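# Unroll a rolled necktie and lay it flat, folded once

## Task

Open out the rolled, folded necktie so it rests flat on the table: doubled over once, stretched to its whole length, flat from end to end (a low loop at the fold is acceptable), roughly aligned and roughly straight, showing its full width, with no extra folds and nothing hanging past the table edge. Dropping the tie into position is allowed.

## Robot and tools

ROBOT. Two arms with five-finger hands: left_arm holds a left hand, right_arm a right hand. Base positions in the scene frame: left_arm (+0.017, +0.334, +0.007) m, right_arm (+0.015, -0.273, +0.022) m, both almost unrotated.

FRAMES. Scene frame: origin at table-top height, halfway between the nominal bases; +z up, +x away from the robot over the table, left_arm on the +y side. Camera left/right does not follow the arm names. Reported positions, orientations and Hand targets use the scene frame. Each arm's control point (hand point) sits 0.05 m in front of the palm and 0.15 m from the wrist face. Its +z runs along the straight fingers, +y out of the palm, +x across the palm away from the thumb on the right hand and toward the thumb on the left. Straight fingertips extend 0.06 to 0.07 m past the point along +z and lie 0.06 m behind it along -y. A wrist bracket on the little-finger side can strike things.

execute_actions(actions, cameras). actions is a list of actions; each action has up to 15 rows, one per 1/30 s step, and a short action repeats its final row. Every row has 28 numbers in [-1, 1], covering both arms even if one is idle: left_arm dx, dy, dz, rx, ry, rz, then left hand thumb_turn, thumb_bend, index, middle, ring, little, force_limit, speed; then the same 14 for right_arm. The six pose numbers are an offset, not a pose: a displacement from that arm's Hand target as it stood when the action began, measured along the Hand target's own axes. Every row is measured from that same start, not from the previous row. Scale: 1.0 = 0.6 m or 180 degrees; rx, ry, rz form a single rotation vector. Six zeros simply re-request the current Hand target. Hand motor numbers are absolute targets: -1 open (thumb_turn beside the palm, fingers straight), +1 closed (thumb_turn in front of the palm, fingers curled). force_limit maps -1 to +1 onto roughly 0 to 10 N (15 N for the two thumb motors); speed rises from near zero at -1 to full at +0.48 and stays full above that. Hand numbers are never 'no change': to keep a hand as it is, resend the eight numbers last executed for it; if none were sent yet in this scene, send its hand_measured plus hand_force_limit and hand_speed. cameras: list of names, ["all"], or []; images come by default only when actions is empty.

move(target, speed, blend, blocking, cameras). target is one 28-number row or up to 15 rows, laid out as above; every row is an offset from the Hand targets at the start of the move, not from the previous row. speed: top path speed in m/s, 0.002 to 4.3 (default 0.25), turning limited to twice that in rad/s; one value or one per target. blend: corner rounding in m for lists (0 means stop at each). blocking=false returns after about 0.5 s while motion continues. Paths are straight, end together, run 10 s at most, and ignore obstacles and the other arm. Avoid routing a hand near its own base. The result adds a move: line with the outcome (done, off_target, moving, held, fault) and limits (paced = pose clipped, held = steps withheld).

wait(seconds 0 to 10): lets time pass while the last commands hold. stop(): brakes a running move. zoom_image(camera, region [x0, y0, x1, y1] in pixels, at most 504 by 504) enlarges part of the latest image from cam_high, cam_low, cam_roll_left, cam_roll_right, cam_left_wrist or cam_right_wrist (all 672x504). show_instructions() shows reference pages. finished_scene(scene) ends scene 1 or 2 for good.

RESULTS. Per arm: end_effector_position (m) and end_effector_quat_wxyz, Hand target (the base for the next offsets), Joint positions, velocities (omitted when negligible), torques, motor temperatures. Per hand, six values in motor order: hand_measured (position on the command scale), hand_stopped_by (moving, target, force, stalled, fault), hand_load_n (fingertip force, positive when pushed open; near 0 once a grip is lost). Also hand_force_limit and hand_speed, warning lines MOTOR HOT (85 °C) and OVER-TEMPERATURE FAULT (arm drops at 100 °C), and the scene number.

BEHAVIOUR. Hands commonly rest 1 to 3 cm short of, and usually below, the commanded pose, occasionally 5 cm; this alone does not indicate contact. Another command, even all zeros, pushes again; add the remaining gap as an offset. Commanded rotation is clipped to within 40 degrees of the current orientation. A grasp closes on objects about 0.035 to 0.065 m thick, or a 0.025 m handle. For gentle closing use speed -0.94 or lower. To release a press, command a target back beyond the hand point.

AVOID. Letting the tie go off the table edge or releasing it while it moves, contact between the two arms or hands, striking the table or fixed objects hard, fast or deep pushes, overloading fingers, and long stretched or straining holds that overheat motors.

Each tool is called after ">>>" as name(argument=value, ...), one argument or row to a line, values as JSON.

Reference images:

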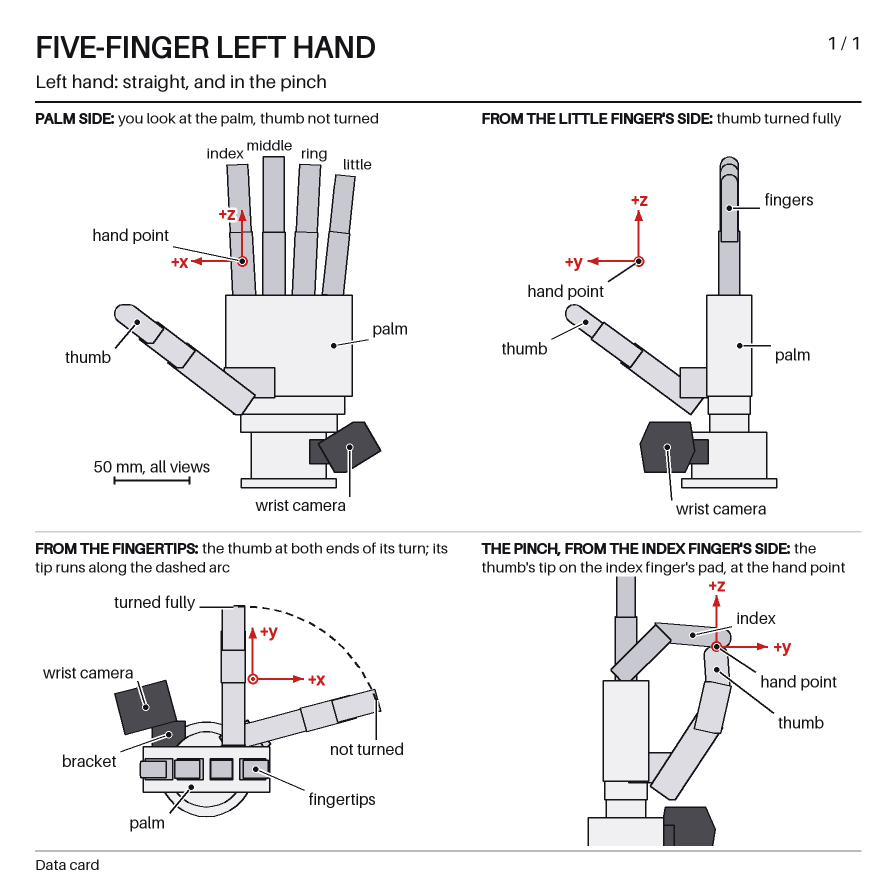

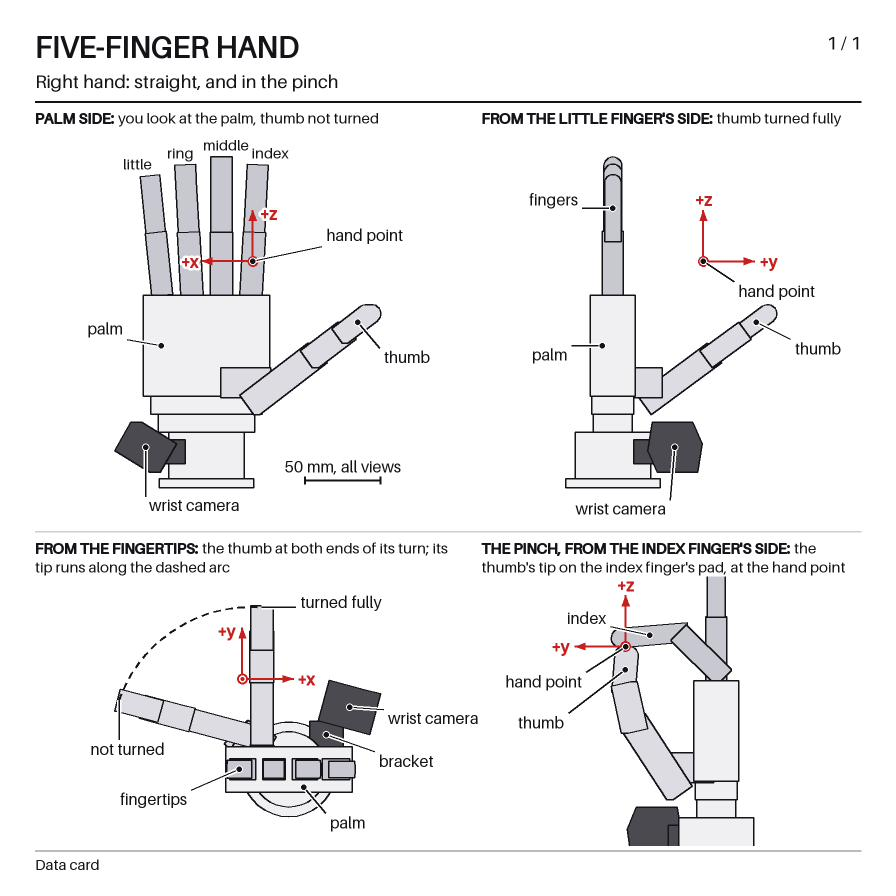

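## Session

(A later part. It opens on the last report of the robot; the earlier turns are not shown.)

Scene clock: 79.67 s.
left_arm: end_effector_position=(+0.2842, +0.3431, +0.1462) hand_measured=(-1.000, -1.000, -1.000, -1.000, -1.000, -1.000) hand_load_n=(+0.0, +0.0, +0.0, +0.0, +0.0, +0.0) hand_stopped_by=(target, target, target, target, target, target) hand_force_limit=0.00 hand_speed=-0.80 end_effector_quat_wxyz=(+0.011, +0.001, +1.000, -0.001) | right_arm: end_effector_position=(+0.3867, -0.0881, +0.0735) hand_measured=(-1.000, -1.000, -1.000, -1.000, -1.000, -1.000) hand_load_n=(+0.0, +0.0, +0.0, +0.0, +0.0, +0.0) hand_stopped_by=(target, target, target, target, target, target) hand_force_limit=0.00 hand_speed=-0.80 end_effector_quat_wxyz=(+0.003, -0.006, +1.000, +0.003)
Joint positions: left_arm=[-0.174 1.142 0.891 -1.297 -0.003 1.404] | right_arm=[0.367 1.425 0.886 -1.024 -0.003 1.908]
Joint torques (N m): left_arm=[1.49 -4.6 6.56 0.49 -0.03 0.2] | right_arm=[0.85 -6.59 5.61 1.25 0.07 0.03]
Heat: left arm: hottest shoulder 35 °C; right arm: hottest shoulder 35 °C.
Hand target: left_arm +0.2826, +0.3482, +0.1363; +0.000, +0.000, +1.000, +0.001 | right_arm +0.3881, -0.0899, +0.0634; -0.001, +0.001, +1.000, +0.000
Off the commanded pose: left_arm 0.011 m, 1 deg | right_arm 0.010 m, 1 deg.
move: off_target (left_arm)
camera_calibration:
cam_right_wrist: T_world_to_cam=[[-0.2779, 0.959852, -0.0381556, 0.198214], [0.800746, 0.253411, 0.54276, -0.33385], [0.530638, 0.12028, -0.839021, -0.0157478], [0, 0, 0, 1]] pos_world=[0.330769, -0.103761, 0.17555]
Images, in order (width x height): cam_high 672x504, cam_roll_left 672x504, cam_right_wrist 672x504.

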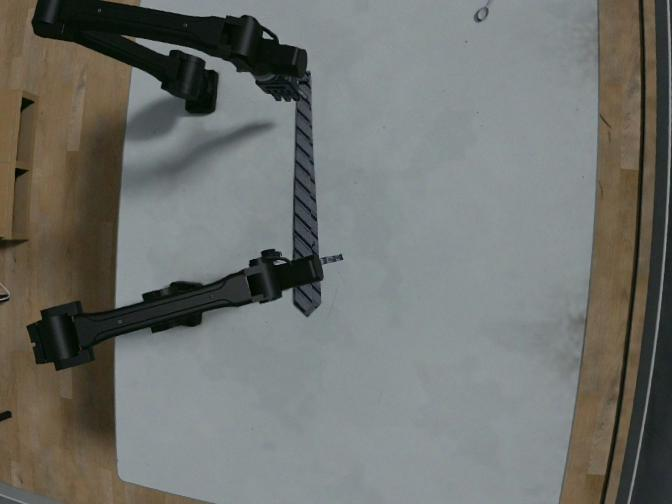

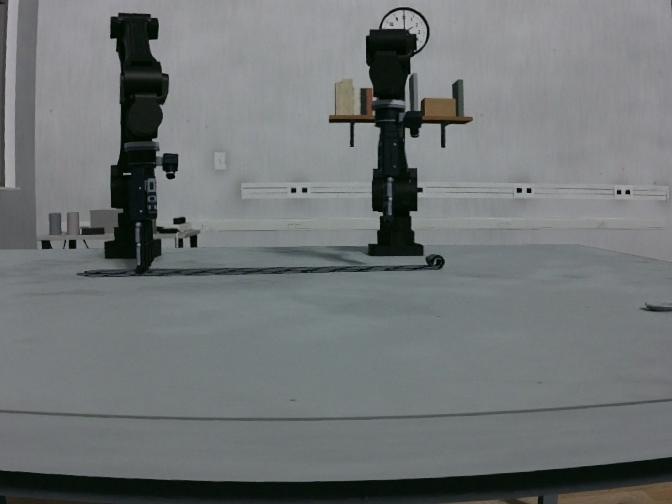

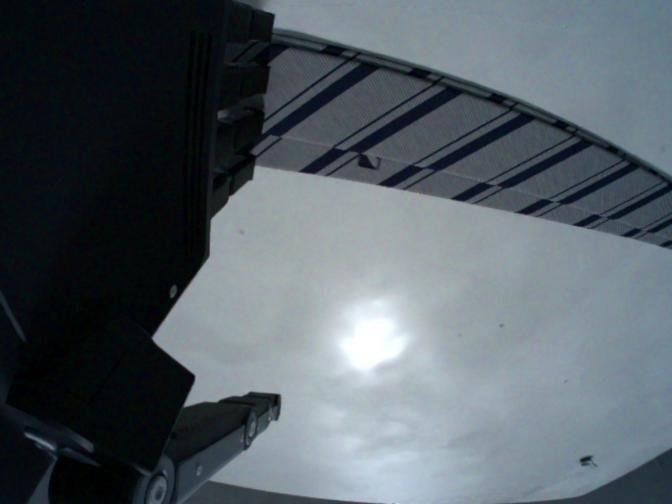

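>>> move(
  target=[
    [0,0.068,0,0,0,0,-1,-1,-1,-1,-1,-1,0,-0.8,0,0,0.02,0,0,0,-1,-1,-1,-1,-1,-1,0,-0.8],
    [0,0.068,0.1,0,0,0,-1,-1,-1,-1,-1,-1,0,-0.8,0,0,0.02,0,0,0,-1,-1,-1,-1,-1,-1,0,-0.8],
    [0.01,0.28,0.1,0,0,0,-1,-1,-1,-1,-1,-1,0,-0.8,0,0,0.02,0,0,0,-1,-1,-1,-1,-1,-1,0,-0.8],
  ],
  speed=[0.15,0.1,0.08],
  cameras=["cam_high","cam_roll_left"],
)

>>> zoom_image(
  camera="cam_roll_left",
  region=[380, 220, 520, 290],
)

>>> zoom_image(
  camera="cam_high",
  region=[232, 0, 352, 120],
)

Scene clock: 89.83 s.
left_arm: end_effector_position=(+0.2638, +0.5070, +0.0727) hand_measured=(-1.000, -1.000, -1.000, -1.000, -1.000, -1.000) hand_load_n=(+0.0, +0.0, +0.0, +0.0, +0.0, +0.0) hand_stopped_by=(target, target, target, target, target, target) hand_force_limit=0.00 hand_speed=-0.80 end_effector_quat_wxyz=(-0.009, -0.001, +1.000, -0.003) | right_arm: end_effector_position=(+0.3898, -0.0870, +0.0729) hand_measured=(-1.000, -1.000, -1.000, -1.000, -1.000, -1.000) hand_load_n=(+0.0, +0.0, +0.0, +0.0, +0.0, +0.0) hand_stopped_by=(target, target, target, target, target, target) hand_force_limit=0.00 hand_speed=-0.80 end_effector_quat_wxyz=(+0.010, -0.006, +1.000, +0.005)
Joint positions: left_arm=[0.383 1.25 0.766 -1.106 -0.002 1.956] | right_arm=[0.367 1.425 0.881 -1.004 -0.003 1.908]
Joint torques (N m): left_arm=[1.14 -5.25 9.07 0.39 -0.05 0.21] | right_arm=[0.79 -5.42 4.51 1.94 0.07 0.03]
Heat: left arm: hottest shoulder 35 °C; right arm: hottest shoulder 34 °C.
Hand target: left_arm +0.2765, +0.5162, +0.0765; +0.000, +0.000, +1.000, +0.001 | right_arm +0.3879, -0.0899, +0.0514; -0.001, +0.001, +1.000, +0.000
Off the commanded pose: left_arm 0.016 m, 1 deg | right_arm 0.022 m, 2 deg.
move: off_target (left_arm, right_arm)
Images, in order (width x height): cam_high 672x504, cam_roll_left 672x504.

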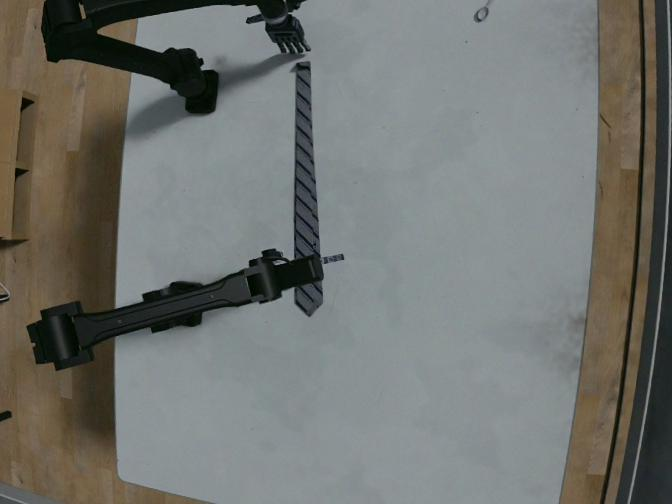

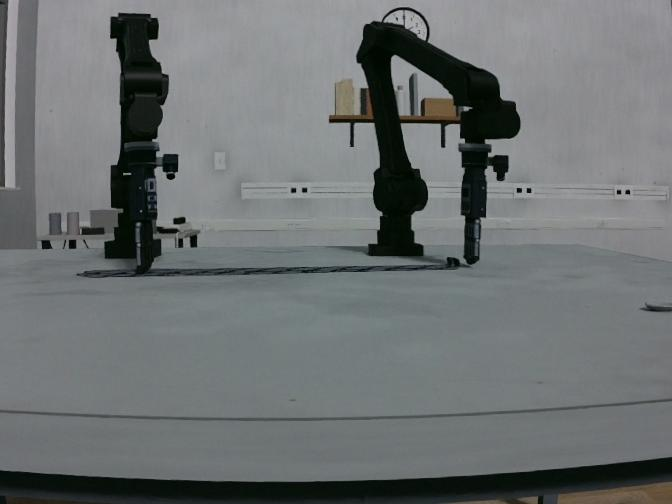

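Scaled by 3.600 from the camera's 672x504 image, which has a finer 960x720 frame.

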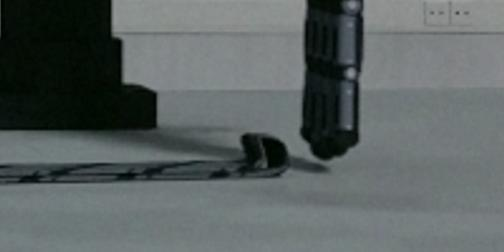

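Scaled by 4.200 from the camera's 672x504 image, which has a finer 960x720 frame.

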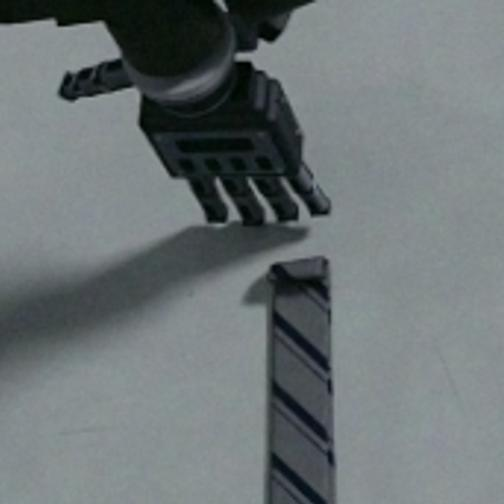

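>>> move(
  target=[
    [0,0,-0.1,0,0,0,-1,-1,-1,-1,-1,-1,0,-0.8,0,0,0,0,0,0,-1,-1,-1,-1,-1,-1,0,-0.8],
    [-0.02,-0.155,-0.1,0,0,0,-1,-1,-1,-1,-1,-1,0,-0.8,0,0,0,0,0,0,-1,-1,-1,-1,-1,-1,0,-0.8],
    [-0.02,-0.155,0.011,0,0,0,-1,-1,-1,-1,-1,-1,0,-0.8,0,0,0,0,0,0,-1,-1,-1,-1,-1,-1,0,-0.8],
    [-0.015,-0.05,0.011,0,0,0,-1,-1,-1,-1,-1,-1,0,-0.8,0,0,0,0,0,0,-1,-1,-1,-1,-1,-1,0,-0.8],
  ],
  speed=[0.2,0.2,0.1,0.06],
  blend=[0.03,0.02,0,0],
  cameras=["cam_high","cam_roll_left"],
)

>>> zoom_image(
  camera="cam_roll_left",
  region=[380, 220, 520, 290],
)

>>> zoom_image(
  camera="cam_high",
  region=[232, 0, 352, 120],
)

Scene clock: 103.47 s.
left_arm: end_effector_position=(+0.2811, +0.4807, +0.0729) hand_measured=(-1.000, -1.000, -1.000, -1.000, -1.000, -1.000) hand_load_n=(+0.0, +0.0, +0.0, +0.0, +0.0, +0.0) hand_stopped_by=(target, target, target, target, target, target) hand_force_limit=0.00 hand_speed=-0.80 end_effector_quat_wxyz=(+0.001, -0.001, +1.000, +0.001) | right_arm: end_effector_position=(+0.3898, -0.0870, +0.0729) hand_measured=(-1.000, -1.000, -1.000, -1.000, -1.000, -1.000) hand_load_n=(+0.0, +0.0, +0.0, +0.0, +0.0, +0.0) hand_stopped_by=(target, target, target, target, target, target) hand_force_limit=0.00 hand_speed=-0.80 end_effector_quat_wxyz=(+0.010, -0.006, +1.000, +0.005)
Joint positions: left_arm=[0.283 1.254 0.771 -1.085 -0.001 1.857] | right_arm=[0.367 1.425 0.881 -1.004 -0.003 1.908]
Joint torques (N m): left_arm=[1.14 -5.25 7.62 0.44 -0.1 0.2] | right_arm=[0.85 -5.48 4.53 1.94 0.07 0.03]
Heat: left arm: hottest shoulder 35 °C; right arm: hottest shoulder 34 °C.
Hand target: left_arm +0.2856, +0.4863, +0.0700; +0.000, +0.000, +1.000, +0.001 | right_arm +0.3879, -0.0899, +0.0514; -0.001, +0.001, +1.000, +0.000
Off the commanded pose: left_arm 0.008 m, 0 deg | right_arm 0.022 m, 2 deg.
move: off_target (right_arm); blend cut to 0.0299 m at target 1
Images, in order (width x height): cam_high 672x504, cam_roll_left 672x504.

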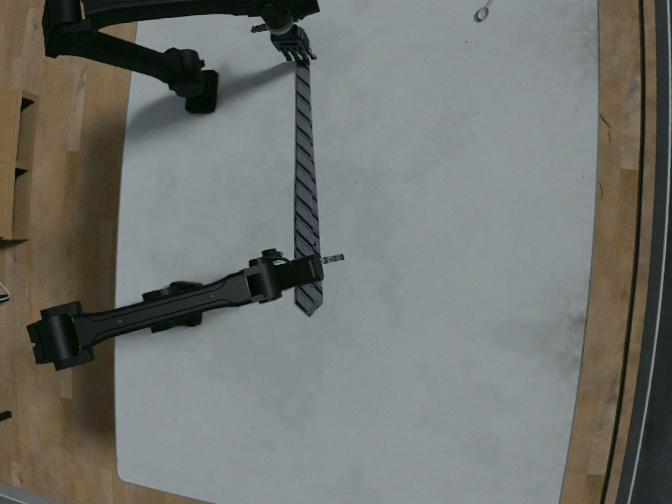

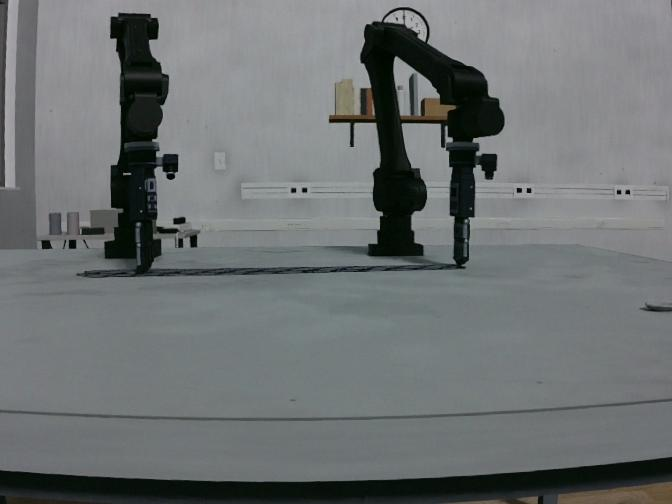

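Scaled by 3.600 from the camera's 672x504 image, which has a finer 960x720 frame.

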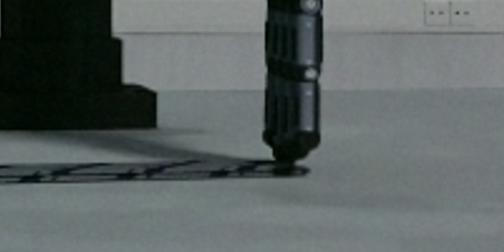

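Scaled by 4.200 from the camera's 672x504 image, which has a finer 960x720 frame.

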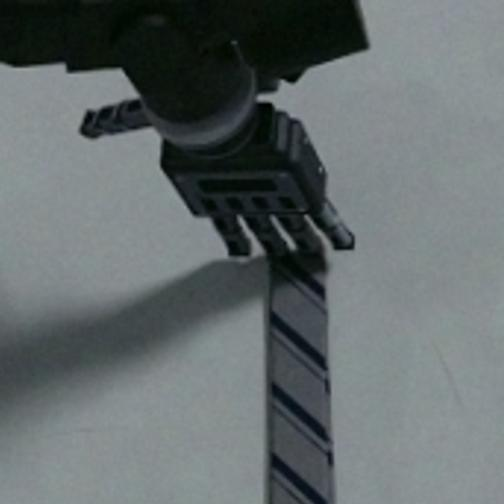

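>>> move(
  target=[
    [0,0,-0.1,0,0,0,-1,-1,-1,-1,-1,-1,0,-0.8,0,0,0,0,0,0,-1,-1,-1,-1,-1,-1,0,-0.8],
    [0.05,-0.15,-0.22,0,0,0,-1,-1,-1,-1,-1,-1,0,-0.8,0,0,0,0,0,0,-1,-1,-1,-1,-1,-1,0,-0.8],
  ],
  speed=[0.12,0.25],
  blend=[0.03,0],
  cameras=["cam_high","cam_roll_left","cam_left_wrist","cam_low"],
)

>>> zoom_image(
  camera="cam_roll_left",
  region=[400, 240, 500, 290],
)

>>> zoom_image(
  camera="cam_high",
  region=[262, 30, 342, 110],
)

>>> zoom_image(
  camera="cam_low",
  region=[560, 210, 660, 270],
)

Scene clock: 111.40 s.
left_arm: end_effector_position=(+0.2434, +0.3984, +0.1849) hand_measured=(-1.000, -1.000, -1.000, -1.000, -1.000, -1.000) hand_load_n=(+0.0, +0.0, +0.0, +0.0, -0.5, +0.0) hand_stopped_by=(target, target, target, target, target, target) hand_force_limit=0.00 hand_speed=-0.80 end_effector_quat_wxyz=(-0.018, +0.001, +1.000, -0.001) | right_arm: end_effector_position=(+0.3898, -0.0870, +0.0729) hand_measured=(-1.000, -1.000, -1.000, -1.000, -1.000, -1.000) hand_load_n=(+0.0, -0.5, +0.0, +0.0, +0.0, +0.0) hand_stopped_by=(target, target, target, target, target, target) hand_force_limit=0.00 hand_speed=-0.80 end_effector_quat_wxyz=(+0.010, -0.006, +1.000, +0.005)
Joint positions: left_arm=[0.015 1.037 0.916 -1.486 0.001 1.593] | right_arm=[0.367 1.425 0.881 -1.004 -0.003 1.908]
Joint torques (N m): left_arm=[-0.62 -4.48 11.1 -0.54 -0.13 -0.04] | right_arm=[0.79 -5.48 4.52 1.89 0.07 0.03]
Heat: left arm: hottest shoulder 35 °C; right arm: hottest shoulder 34 °C.
Hand target: left_arm +0.2555, +0.3960, +0.2017; +0.000, +0.000, +1.000, +0.001 | right_arm +0.3879, -0.0899, +0.0514; -0.001, +0.001, +1.000, +0.000
Off the commanded pose: left_arm 0.021 m, 2 deg | right_arm 0.022 m, 2 deg.
move: off_target (left_arm, right_arm)
camera_calibration:
cam_left_wrist: T_world_to_cam=[[-0.296873, -0.954908, -0.00413581, 0.45857], [-0.800156, 0.246394, 0.546846, -0.00544803], [-0.521169, 0.165653, -0.837223, 0.330049], [0, 0, 0, 1]] pos_world=[0.303789, 0.384561, 0.2812]
Images, in order (width x height): cam_high 672x504, cam_low 672x504, cam_roll_left 672x504, cam_left_wrist 672x504.

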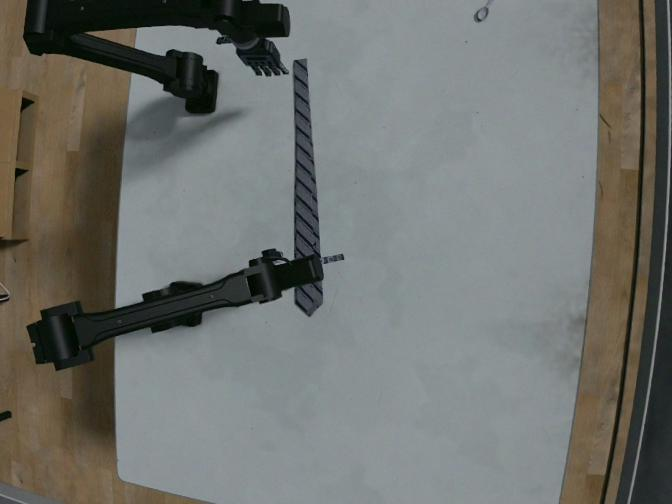

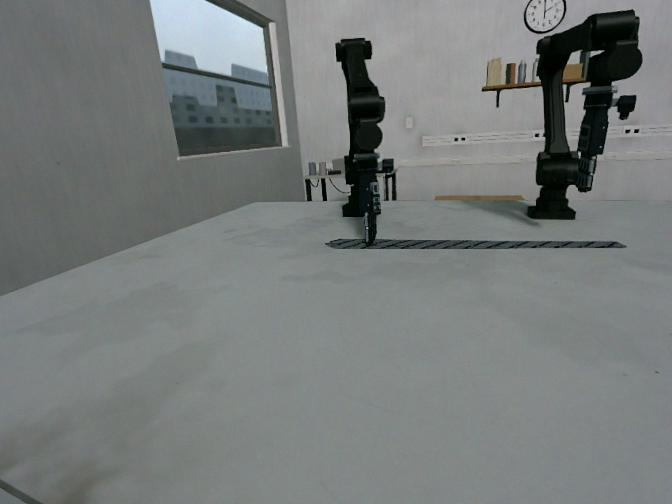

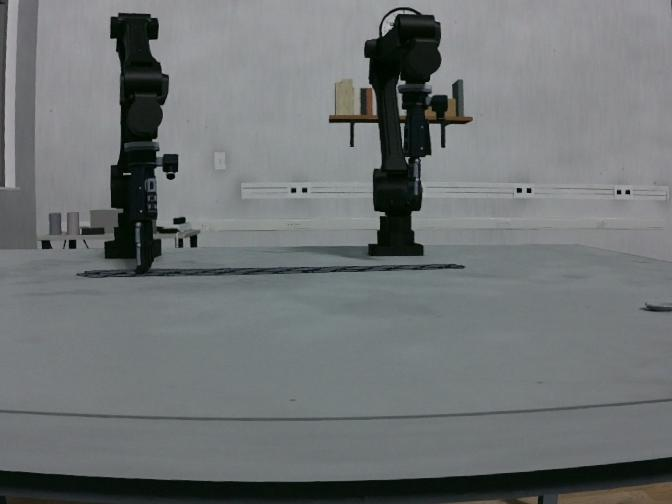

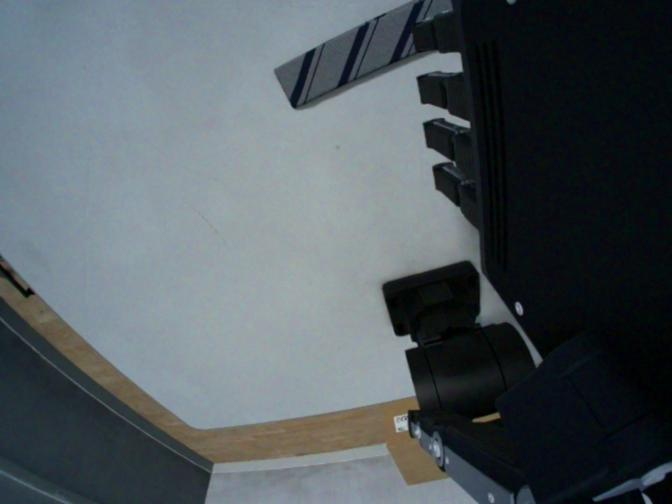

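Scaled by 5.040 from the camera's 672x504 image, which has a finer 960x720 frame.

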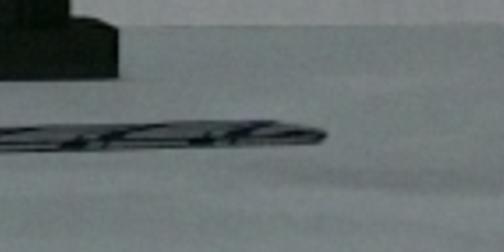

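Scaled by 6.300 from the camera's 672x504 image, which has a finer 960x720 frame.

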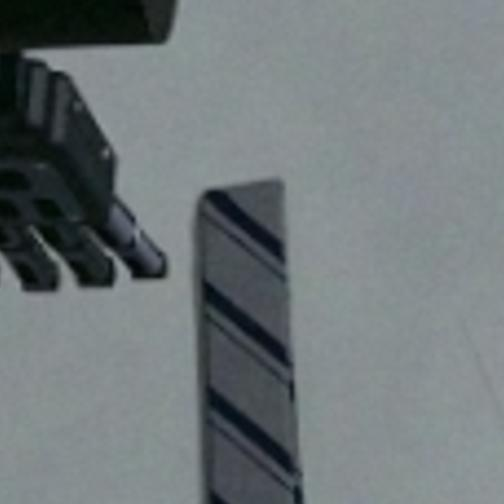

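Scaled by 5.040 from the camera's 672x504 image, which has a finer 960x720 frame.

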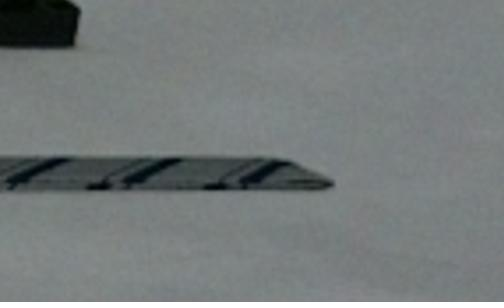

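>>> move(
  target=[0,0,0,0,0,0,-1,-1,-1,-1,-1,-1,0,-0.8,0,0,-0.22,0,0,0,-1,-1,-1,-1,-1,-1,0,-0.8],
  speed=0.15,
  cameras=["cam_high","cam_roll_right"],
)

>>> zoom_image(
  camera="cam_high",
  region=[252, 220, 372, 330],
)

>>> zoom_image(
  camera="cam_roll_right",
  region=[270, 220, 670, 320],
)

Scene clock: 116.80 s.
left_arm: end_effector_position=(+0.2434, +0.3984, +0.1849) hand_measured=(-1.000, -1.000, -1.000, -1.000, -1.000, -1.000) hand_load_n=(+0.0, +0.0, +0.0, +0.0, +0.0, -0.5) hand_stopped_by=(target, target, target, target, target, target) hand_force_limit=0.00 hand_speed=-0.80 end_effector_quat_wxyz=(-0.018, +0.001, +1.000, -0.001) | right_arm: end_effector_position=(+0.3768, -0.0917, +0.1685) hand_measured=(-1.000, -1.000, -1.000, -1.000, -1.000, -1.000) hand_load_n=(+0.0, +0.0, +0.0, +0.0, +0.0, +0.0) hand_stopped_by=(target, target, target, target, target, target) hand_force_limit=0.00 hand_speed=-0.80 end_effector_quat_wxyz=(-0.014, -0.006, +1.000, -0.004)
Joint positions: left_arm=[0.015 1.037 0.916 -1.486 0.001 1.592] | right_arm=[0.367 1.316 1.055 -1.339 -0.003 1.908]
Joint torques (N m): left_arm=[-0.56 -4.54 11.1 -0.55 -0.13 -0.04] | right_arm=[0.85 -7.59 9.68 -0.12 0.06 0.02]
Heat: left arm: hottest shoulder 34 °C; right arm: hottest shoulder 33 °C.
Hand target: left_arm +0.2555, +0.3960, +0.2017; +0.000, +0.000, +1.000, +0.001 | right_arm +0.3881, -0.0899, +0.1833; -0.001, +0.001, +1.000, +0.000
Off the commanded pose: left_arm 0.021 m, 2 deg | right_arm 0.019 m, 2 deg.
move: off_target (left_arm, right_arm)
Images, in order (width x height): cam_high 672x504, cam_roll_right 672x504.

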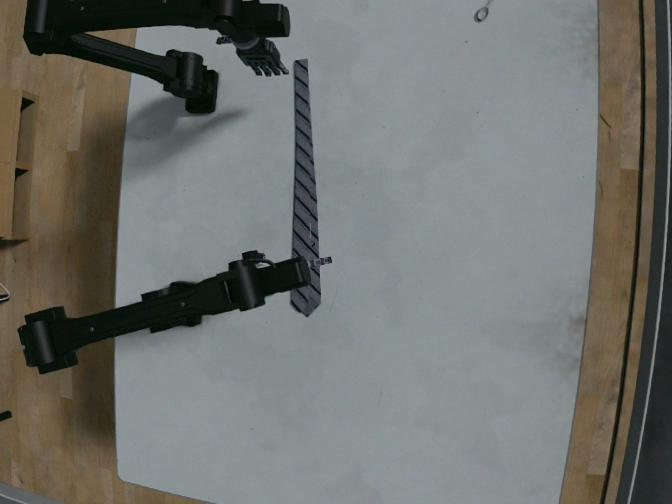

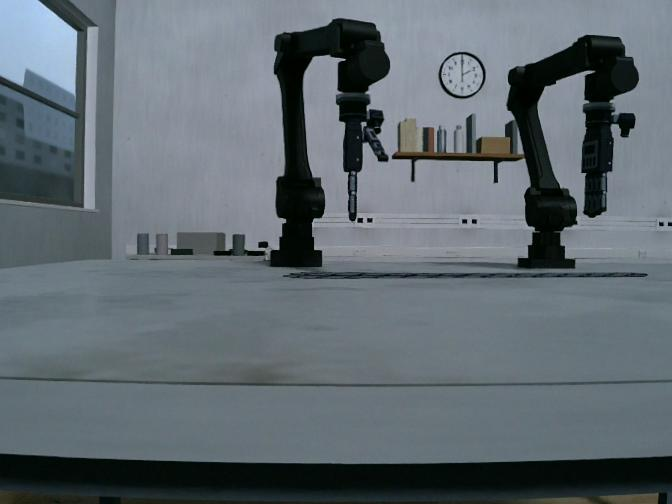

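Scaled by 4.200 from the camera's 672x504 image, which has a finer 960x720 frame.

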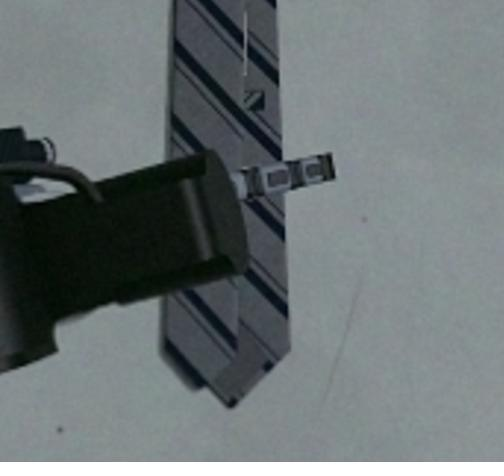

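Scaled by 1.260 from the camera's 672x504 image, which has a finer 960x720 frame.

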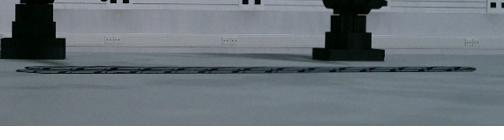

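>>> finished_scene(
  scene=2,
)

The scene is finished: the task was done.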